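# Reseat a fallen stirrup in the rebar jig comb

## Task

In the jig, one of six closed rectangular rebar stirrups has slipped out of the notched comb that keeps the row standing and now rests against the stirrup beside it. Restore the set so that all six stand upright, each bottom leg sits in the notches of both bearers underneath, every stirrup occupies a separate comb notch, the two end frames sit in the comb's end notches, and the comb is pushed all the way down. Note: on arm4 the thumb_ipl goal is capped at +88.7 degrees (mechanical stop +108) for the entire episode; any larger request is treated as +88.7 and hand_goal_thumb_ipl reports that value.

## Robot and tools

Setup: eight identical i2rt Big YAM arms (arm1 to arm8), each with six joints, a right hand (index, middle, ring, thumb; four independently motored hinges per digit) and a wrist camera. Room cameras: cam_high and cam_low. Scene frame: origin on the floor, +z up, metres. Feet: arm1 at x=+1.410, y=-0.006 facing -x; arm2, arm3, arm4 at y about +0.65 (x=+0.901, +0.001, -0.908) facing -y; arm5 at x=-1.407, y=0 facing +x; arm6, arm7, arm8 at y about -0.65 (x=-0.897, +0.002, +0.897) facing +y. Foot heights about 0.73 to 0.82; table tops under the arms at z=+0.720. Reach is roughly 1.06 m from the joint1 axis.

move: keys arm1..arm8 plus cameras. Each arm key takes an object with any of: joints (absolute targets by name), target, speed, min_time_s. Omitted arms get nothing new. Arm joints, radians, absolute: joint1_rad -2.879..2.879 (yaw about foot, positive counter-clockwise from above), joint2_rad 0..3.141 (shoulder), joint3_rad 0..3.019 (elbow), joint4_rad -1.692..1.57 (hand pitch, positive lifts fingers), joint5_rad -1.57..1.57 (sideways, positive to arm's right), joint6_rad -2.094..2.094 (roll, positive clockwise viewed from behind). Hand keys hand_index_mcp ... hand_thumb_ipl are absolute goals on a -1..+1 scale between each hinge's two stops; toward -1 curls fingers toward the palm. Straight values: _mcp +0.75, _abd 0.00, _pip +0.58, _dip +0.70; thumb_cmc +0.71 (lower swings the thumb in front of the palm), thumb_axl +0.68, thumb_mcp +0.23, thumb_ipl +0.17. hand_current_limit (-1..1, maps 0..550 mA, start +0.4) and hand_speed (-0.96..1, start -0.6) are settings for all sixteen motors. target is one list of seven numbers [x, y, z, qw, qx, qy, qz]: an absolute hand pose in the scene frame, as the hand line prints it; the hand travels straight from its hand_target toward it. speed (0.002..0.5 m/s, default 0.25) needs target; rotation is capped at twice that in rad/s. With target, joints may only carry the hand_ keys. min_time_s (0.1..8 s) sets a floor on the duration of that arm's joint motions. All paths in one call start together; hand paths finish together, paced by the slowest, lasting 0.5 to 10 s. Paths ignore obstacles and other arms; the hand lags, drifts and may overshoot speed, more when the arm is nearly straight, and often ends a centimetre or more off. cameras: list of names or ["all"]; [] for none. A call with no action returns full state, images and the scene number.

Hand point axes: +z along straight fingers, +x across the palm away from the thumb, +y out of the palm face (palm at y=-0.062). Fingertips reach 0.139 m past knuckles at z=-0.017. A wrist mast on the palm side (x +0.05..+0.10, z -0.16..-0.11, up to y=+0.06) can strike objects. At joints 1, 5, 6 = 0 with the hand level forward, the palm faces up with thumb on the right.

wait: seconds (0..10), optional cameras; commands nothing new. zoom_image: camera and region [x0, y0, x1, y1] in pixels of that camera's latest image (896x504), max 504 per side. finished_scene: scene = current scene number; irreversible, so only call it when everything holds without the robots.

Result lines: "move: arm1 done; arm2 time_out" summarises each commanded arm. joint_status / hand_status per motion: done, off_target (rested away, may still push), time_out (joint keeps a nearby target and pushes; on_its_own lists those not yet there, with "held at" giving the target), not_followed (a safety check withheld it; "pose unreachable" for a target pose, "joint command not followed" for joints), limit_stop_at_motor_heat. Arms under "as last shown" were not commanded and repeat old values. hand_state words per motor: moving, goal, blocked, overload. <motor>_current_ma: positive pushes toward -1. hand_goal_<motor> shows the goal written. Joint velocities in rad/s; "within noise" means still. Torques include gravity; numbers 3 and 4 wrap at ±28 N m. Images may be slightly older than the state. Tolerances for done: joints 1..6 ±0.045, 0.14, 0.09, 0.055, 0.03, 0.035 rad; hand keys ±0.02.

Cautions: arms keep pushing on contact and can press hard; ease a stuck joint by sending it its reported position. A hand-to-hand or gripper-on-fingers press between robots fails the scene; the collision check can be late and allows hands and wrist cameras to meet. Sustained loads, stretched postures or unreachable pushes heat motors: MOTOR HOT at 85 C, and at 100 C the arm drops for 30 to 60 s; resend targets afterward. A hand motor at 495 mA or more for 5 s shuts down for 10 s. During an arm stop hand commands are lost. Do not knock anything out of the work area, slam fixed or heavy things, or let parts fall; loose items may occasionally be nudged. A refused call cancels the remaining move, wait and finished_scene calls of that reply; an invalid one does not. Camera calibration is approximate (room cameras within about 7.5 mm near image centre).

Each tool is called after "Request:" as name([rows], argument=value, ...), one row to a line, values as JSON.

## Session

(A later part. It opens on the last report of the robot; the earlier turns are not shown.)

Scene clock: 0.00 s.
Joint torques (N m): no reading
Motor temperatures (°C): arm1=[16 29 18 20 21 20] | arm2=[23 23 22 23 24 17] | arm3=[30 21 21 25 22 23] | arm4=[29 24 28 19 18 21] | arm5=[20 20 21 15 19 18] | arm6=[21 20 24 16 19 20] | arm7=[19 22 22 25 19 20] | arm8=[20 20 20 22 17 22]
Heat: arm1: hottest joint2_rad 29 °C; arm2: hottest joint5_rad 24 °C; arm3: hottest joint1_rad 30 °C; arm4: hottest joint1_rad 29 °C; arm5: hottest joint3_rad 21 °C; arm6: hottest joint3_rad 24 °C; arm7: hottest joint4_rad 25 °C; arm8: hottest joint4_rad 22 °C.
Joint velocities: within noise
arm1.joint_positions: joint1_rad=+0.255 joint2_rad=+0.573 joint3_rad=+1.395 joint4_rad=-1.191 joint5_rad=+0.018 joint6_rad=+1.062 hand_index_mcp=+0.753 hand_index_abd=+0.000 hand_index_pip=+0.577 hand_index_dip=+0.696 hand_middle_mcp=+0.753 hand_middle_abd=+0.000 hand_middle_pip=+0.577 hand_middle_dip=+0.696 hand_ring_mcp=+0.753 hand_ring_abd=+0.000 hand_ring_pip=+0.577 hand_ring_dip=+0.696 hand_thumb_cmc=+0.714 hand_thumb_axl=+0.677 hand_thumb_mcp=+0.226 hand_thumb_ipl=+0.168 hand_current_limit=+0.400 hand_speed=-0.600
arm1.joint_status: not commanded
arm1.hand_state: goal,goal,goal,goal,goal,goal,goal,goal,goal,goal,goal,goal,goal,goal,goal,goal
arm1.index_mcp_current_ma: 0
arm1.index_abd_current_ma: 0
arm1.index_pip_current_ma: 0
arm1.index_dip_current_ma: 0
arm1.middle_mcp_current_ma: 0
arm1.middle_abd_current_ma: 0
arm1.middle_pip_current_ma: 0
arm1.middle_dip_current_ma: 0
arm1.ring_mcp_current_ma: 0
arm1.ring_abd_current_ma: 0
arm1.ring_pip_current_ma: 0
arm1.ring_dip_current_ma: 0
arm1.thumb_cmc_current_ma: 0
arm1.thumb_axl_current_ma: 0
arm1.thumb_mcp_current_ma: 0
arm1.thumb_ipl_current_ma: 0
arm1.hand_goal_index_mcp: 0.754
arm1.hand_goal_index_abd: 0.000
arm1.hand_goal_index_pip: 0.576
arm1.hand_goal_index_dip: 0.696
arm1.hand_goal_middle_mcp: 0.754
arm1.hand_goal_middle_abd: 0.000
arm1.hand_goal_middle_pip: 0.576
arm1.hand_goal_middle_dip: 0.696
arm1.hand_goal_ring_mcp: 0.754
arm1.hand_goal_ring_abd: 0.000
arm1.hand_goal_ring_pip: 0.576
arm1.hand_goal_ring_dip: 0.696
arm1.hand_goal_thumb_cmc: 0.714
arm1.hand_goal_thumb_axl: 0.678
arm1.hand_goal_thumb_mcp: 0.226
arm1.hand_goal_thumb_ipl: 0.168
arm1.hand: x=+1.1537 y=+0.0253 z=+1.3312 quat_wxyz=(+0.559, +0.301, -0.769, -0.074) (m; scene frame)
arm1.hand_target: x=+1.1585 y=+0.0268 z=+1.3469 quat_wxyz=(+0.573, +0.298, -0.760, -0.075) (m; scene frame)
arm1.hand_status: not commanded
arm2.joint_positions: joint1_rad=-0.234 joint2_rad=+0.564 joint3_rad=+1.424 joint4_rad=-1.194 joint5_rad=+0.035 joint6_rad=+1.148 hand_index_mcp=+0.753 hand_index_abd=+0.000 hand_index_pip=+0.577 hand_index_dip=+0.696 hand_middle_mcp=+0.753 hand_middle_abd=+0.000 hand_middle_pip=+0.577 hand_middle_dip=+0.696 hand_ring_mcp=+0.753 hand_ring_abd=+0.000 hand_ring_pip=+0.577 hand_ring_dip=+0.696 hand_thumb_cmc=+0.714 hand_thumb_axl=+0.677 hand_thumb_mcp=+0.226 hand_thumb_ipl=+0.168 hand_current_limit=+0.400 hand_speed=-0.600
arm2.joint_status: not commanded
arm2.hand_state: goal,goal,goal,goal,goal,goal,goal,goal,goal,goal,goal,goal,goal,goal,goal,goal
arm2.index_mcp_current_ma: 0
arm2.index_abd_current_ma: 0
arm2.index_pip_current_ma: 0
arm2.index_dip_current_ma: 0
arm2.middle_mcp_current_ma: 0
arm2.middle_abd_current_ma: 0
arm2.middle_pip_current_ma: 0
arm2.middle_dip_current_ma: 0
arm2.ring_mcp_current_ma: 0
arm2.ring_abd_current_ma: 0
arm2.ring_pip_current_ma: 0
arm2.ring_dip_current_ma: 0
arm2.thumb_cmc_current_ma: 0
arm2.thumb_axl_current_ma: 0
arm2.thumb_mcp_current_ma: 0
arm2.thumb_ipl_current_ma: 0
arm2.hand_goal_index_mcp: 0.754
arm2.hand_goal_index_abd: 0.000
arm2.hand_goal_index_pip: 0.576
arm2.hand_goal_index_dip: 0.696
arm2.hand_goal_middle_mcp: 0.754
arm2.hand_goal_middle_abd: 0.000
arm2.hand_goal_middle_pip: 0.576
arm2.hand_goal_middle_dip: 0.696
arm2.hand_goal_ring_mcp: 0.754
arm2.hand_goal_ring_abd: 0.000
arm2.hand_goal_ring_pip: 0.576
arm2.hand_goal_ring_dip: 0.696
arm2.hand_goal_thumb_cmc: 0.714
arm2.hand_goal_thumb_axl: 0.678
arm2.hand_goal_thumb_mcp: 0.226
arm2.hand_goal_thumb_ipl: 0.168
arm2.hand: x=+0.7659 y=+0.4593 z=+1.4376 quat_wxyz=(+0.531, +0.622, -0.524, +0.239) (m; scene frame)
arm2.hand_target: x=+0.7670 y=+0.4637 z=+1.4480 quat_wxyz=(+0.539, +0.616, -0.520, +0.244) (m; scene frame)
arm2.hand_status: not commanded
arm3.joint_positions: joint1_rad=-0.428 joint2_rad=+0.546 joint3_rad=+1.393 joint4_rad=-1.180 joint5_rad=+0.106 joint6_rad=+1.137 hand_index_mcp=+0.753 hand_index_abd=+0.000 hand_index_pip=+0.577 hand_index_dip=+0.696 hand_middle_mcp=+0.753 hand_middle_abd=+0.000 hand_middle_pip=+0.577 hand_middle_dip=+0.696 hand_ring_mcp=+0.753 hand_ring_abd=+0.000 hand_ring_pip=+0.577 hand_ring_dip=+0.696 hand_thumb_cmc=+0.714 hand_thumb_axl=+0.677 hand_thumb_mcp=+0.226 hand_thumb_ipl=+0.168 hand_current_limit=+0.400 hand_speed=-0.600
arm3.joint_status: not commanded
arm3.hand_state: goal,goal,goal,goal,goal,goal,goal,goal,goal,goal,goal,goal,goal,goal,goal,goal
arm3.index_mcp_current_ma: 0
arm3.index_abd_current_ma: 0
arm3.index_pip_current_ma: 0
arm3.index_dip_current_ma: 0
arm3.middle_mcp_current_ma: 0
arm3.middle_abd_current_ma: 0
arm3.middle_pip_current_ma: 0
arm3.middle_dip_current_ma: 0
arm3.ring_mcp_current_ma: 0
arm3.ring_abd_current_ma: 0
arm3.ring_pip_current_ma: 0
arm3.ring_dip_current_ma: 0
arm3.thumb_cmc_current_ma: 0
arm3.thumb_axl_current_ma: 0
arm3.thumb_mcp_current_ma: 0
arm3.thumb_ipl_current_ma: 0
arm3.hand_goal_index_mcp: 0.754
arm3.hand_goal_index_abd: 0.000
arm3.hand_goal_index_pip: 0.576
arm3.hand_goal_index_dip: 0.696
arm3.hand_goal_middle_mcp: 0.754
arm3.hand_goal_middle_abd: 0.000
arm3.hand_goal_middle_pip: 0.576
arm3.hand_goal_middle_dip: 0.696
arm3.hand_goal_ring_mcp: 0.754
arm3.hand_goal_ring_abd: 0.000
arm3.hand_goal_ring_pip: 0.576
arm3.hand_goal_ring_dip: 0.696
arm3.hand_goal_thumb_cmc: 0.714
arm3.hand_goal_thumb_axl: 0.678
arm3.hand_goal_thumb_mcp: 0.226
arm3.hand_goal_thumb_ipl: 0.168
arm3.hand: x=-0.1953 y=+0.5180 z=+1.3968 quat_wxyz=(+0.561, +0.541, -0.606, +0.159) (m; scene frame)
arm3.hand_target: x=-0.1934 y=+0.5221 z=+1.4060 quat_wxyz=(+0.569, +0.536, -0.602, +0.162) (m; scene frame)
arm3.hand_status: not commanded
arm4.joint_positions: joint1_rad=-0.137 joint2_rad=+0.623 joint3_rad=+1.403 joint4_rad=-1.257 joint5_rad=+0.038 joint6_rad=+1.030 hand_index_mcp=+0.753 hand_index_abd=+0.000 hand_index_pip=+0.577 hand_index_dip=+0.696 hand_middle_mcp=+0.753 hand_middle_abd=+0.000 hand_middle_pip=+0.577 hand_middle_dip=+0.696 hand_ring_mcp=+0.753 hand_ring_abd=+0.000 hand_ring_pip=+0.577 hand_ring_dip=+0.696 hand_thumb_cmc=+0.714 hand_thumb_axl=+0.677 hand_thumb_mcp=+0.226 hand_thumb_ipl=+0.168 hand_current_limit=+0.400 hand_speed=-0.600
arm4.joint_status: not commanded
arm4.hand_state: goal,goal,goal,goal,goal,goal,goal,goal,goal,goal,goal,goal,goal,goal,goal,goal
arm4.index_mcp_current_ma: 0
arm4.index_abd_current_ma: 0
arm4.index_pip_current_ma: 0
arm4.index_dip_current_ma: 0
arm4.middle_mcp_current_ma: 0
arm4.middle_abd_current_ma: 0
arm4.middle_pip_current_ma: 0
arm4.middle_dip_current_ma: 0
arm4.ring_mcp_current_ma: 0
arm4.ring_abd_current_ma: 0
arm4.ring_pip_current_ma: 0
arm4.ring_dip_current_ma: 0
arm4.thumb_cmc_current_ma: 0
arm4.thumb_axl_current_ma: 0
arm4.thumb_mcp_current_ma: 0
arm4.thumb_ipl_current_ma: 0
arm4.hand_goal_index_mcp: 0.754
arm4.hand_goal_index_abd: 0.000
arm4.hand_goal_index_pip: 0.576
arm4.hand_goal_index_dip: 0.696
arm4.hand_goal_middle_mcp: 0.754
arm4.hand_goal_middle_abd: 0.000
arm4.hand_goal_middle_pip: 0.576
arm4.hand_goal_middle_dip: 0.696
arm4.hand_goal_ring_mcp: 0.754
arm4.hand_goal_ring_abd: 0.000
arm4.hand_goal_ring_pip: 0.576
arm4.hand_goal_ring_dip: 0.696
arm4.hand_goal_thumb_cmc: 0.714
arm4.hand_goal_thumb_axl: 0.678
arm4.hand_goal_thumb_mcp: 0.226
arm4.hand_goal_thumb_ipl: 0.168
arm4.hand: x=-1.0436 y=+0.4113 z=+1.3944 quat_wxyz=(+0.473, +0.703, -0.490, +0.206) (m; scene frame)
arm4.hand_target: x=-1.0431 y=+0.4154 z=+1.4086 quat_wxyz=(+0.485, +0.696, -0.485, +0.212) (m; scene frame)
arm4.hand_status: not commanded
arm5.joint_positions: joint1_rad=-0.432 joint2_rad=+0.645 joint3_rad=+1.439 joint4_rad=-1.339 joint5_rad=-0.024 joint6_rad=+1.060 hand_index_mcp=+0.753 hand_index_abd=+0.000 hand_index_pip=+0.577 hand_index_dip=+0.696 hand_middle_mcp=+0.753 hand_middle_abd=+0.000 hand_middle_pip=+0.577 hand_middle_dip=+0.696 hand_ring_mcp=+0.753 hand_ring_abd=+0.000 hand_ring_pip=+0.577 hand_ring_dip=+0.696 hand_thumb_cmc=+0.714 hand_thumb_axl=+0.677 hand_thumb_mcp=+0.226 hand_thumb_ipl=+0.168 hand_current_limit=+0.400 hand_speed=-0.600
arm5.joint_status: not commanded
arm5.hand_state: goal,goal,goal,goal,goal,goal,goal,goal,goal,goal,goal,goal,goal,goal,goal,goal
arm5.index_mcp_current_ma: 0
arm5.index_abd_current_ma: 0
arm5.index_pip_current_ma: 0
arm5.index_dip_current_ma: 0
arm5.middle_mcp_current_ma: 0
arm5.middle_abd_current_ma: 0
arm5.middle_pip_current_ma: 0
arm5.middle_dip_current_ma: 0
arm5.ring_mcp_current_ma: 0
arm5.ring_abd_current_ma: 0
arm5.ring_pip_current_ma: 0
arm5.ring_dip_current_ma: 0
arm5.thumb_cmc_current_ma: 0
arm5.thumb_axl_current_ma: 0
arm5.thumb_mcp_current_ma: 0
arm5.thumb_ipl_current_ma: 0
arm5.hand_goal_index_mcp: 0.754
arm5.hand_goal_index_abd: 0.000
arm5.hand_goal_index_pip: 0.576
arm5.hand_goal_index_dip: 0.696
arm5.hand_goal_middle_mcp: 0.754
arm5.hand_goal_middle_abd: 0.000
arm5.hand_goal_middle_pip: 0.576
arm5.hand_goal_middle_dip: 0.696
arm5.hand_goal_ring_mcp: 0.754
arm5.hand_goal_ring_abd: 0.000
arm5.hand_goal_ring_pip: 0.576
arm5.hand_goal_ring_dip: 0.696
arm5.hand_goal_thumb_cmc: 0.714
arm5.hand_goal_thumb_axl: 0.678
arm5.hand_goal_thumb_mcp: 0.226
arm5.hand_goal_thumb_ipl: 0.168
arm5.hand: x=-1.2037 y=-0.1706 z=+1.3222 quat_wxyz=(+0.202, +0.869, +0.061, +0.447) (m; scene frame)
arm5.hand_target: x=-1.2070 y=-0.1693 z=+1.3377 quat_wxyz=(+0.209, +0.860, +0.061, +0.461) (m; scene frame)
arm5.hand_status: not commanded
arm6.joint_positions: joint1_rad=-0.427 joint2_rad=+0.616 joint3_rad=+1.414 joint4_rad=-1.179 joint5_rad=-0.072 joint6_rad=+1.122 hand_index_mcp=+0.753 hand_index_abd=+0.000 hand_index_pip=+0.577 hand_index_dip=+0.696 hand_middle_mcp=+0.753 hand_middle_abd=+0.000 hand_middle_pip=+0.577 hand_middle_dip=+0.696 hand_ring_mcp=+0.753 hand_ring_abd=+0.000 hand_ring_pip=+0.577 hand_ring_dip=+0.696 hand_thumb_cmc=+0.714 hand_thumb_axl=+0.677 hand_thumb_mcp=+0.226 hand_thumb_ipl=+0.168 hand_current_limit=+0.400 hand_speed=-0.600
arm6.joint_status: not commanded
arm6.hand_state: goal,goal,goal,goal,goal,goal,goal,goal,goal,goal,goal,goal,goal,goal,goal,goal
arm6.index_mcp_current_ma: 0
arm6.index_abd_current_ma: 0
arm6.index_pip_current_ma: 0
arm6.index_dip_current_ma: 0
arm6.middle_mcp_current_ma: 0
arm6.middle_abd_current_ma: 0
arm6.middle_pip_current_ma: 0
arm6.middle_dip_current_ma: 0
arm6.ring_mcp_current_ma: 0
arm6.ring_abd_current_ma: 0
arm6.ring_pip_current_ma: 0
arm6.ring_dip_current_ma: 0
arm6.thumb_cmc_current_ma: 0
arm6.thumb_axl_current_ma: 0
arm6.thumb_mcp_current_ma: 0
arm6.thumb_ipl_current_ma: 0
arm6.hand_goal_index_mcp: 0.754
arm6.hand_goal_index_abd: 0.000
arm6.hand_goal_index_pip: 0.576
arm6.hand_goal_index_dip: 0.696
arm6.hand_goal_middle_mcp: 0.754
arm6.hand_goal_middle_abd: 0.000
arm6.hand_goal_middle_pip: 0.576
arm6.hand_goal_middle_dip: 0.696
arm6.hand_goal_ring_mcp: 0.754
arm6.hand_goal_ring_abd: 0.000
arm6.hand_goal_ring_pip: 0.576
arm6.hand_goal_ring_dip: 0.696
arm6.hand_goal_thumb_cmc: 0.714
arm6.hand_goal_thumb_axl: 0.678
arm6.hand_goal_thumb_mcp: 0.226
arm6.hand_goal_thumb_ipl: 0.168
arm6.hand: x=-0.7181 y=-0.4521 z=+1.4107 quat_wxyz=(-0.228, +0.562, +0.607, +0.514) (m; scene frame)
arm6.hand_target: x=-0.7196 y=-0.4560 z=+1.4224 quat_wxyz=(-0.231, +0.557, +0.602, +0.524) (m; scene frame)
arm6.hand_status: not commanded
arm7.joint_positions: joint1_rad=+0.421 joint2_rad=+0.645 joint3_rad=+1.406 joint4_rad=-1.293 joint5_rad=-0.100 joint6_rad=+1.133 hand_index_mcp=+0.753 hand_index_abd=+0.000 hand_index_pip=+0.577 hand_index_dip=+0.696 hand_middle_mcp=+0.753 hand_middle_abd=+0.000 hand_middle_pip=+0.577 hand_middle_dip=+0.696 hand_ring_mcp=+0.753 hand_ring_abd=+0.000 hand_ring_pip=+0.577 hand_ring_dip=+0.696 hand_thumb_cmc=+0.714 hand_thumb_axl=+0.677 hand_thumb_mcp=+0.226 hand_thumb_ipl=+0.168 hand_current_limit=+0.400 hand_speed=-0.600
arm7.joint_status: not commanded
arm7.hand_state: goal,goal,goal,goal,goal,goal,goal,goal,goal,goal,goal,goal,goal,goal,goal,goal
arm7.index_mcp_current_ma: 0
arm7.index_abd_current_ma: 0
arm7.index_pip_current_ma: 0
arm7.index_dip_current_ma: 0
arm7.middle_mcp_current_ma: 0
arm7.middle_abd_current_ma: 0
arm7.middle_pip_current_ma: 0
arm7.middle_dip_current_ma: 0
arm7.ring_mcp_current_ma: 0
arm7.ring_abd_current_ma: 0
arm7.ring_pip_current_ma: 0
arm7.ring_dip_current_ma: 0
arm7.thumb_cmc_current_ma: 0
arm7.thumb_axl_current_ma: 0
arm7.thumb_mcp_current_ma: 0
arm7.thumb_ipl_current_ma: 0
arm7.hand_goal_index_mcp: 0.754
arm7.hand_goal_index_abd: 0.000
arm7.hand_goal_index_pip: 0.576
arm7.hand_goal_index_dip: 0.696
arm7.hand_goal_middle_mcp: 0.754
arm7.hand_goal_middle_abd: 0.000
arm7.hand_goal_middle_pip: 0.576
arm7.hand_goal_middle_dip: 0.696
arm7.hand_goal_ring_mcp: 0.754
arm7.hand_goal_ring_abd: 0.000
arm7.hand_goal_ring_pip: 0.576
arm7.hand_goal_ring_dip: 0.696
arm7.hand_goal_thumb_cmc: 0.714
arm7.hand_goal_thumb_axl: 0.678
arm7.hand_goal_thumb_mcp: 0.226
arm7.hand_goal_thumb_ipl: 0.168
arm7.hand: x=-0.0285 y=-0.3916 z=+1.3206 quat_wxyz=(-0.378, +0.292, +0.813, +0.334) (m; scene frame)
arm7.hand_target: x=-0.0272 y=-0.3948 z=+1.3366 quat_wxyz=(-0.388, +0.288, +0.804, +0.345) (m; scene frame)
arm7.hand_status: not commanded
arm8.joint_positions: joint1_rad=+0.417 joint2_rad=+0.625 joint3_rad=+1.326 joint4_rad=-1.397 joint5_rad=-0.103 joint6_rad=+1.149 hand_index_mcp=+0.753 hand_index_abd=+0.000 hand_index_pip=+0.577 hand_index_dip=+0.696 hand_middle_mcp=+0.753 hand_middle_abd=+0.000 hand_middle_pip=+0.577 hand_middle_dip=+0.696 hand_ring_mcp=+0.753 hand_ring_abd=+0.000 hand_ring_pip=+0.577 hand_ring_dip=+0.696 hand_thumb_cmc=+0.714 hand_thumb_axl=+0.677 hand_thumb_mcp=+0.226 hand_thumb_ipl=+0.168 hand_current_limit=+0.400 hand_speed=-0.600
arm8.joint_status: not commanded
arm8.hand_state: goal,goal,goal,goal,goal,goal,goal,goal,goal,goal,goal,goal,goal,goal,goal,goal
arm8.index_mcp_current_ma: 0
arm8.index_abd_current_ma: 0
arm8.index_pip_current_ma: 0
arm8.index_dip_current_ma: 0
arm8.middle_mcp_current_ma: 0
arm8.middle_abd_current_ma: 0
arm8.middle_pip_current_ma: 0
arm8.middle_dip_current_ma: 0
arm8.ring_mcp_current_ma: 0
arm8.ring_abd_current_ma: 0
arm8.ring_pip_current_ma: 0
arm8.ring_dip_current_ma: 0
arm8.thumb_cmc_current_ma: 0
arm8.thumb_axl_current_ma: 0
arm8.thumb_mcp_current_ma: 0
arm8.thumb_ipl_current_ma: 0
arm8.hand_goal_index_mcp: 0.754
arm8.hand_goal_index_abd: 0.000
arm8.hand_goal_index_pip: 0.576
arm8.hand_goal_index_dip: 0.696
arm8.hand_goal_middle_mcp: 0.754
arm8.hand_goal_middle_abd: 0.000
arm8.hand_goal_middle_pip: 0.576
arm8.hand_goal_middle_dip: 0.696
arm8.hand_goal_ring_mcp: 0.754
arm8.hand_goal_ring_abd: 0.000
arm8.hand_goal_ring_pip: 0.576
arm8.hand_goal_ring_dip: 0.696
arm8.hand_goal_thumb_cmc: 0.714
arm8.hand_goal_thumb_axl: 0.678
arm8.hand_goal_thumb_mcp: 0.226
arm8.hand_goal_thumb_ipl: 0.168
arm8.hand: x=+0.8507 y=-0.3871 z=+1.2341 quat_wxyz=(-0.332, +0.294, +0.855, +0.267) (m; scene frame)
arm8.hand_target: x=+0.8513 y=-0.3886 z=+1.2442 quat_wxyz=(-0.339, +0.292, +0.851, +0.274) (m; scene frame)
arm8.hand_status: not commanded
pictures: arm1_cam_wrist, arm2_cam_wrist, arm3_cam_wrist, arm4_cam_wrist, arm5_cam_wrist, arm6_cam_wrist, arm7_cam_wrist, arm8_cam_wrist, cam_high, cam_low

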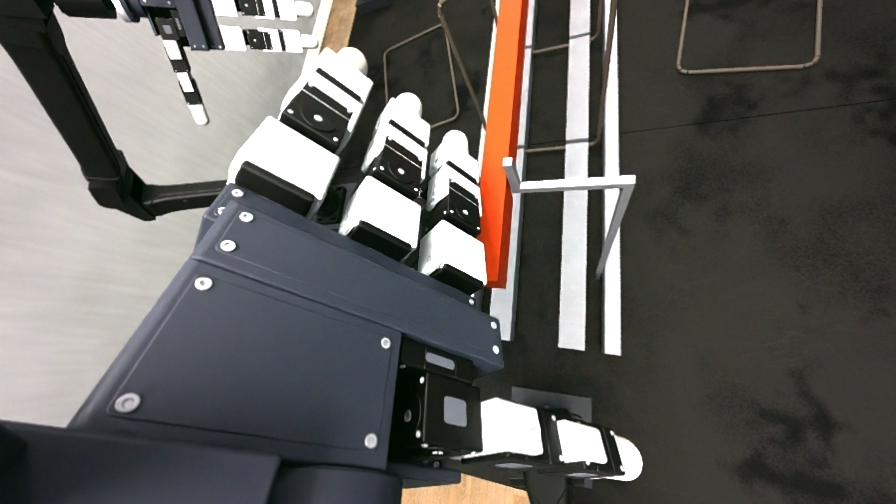

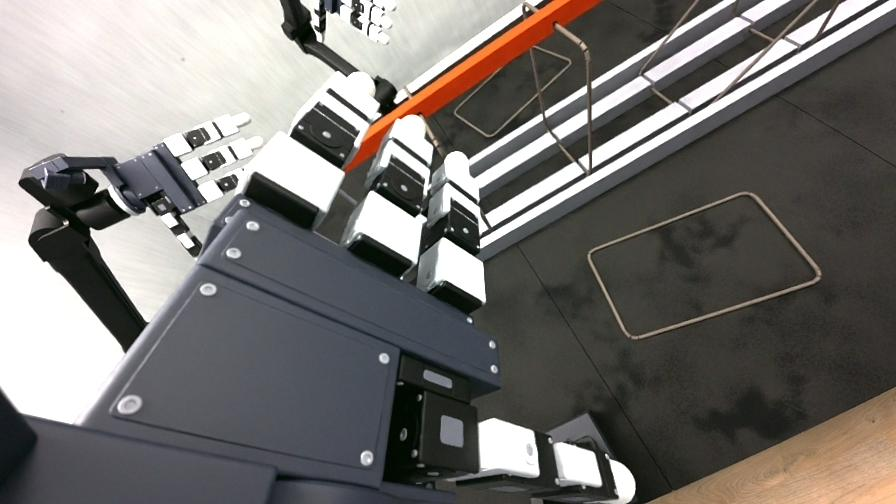

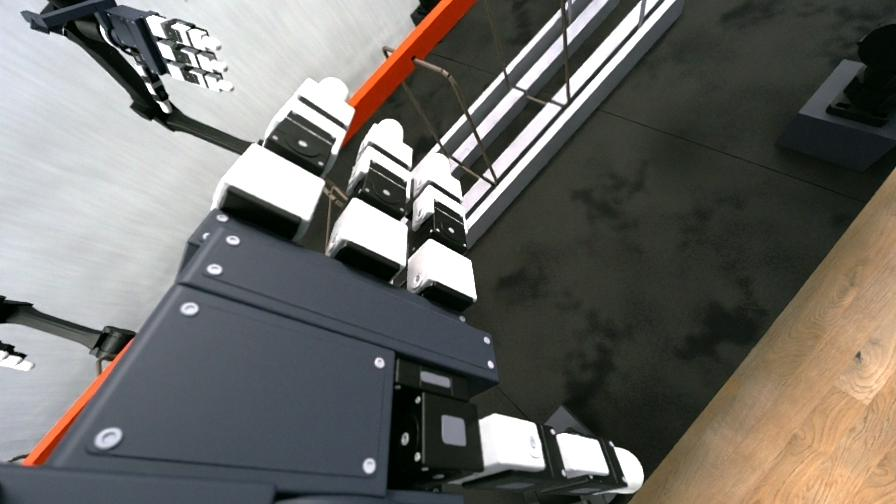

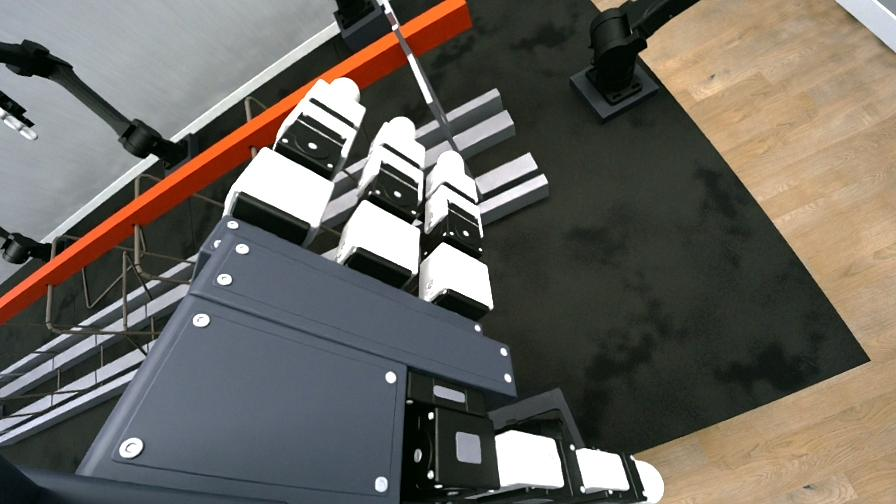

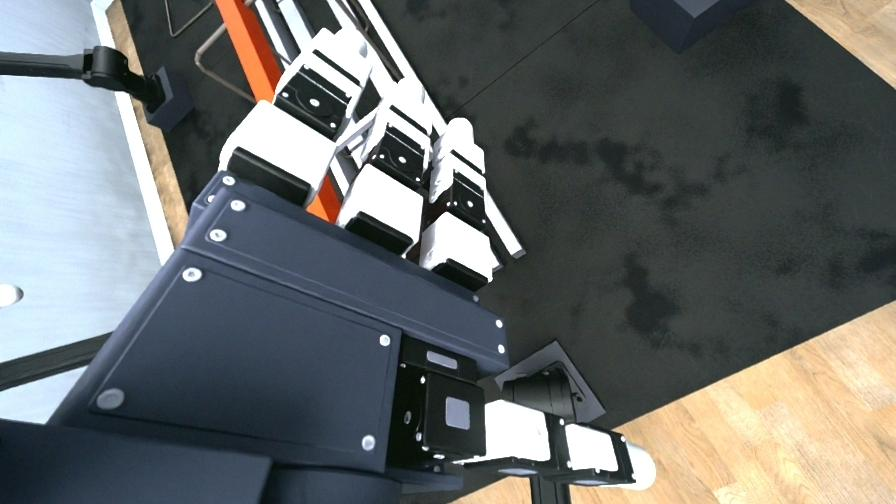

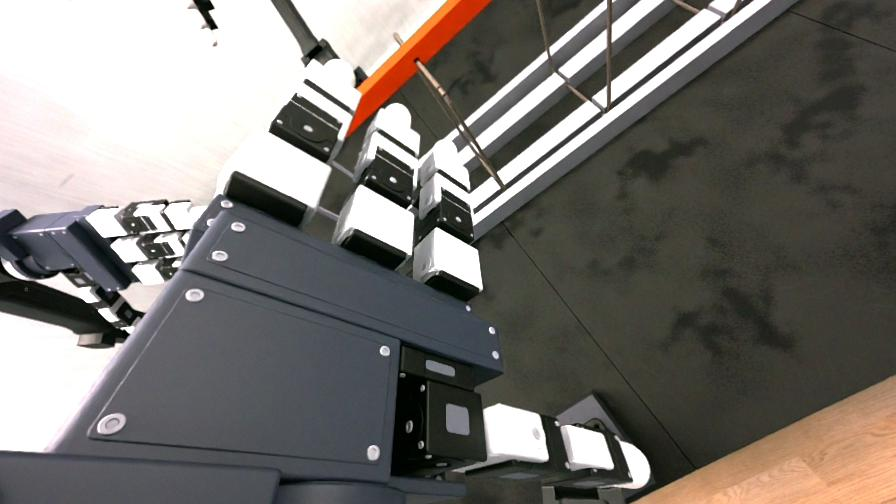

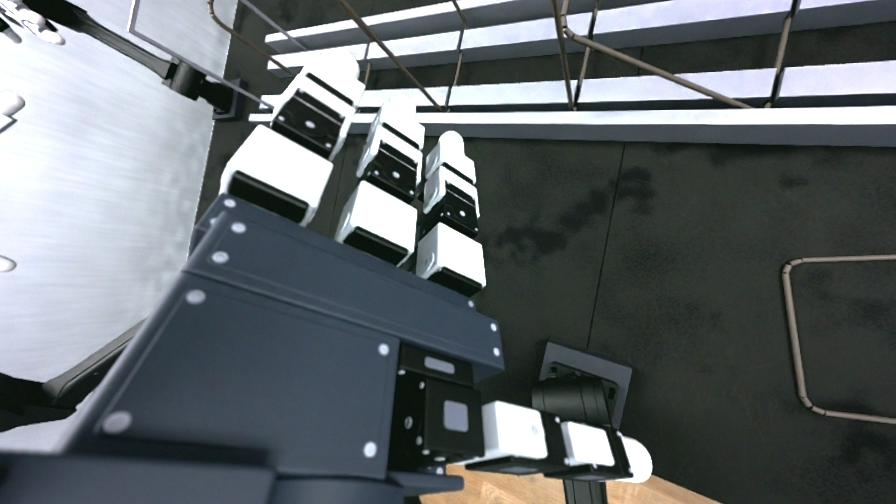

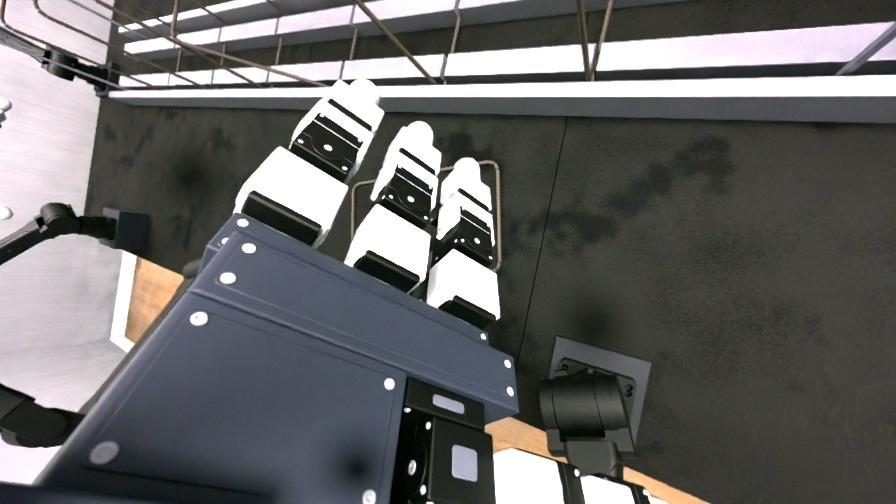

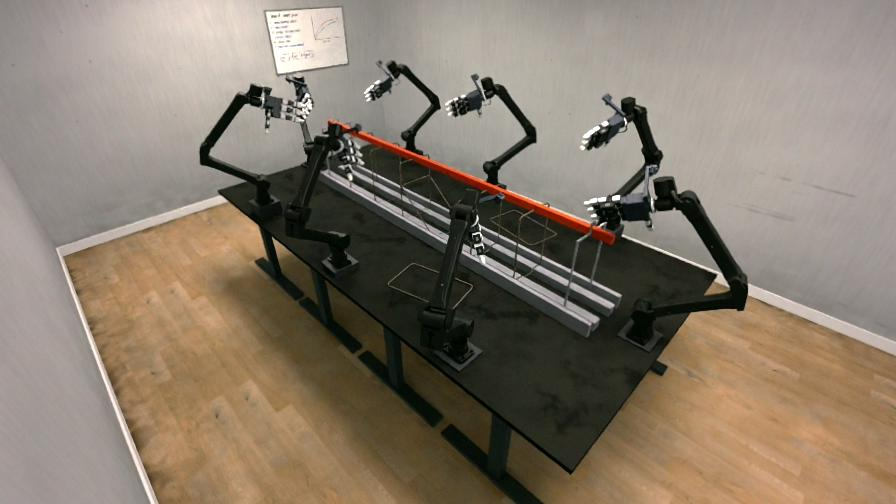

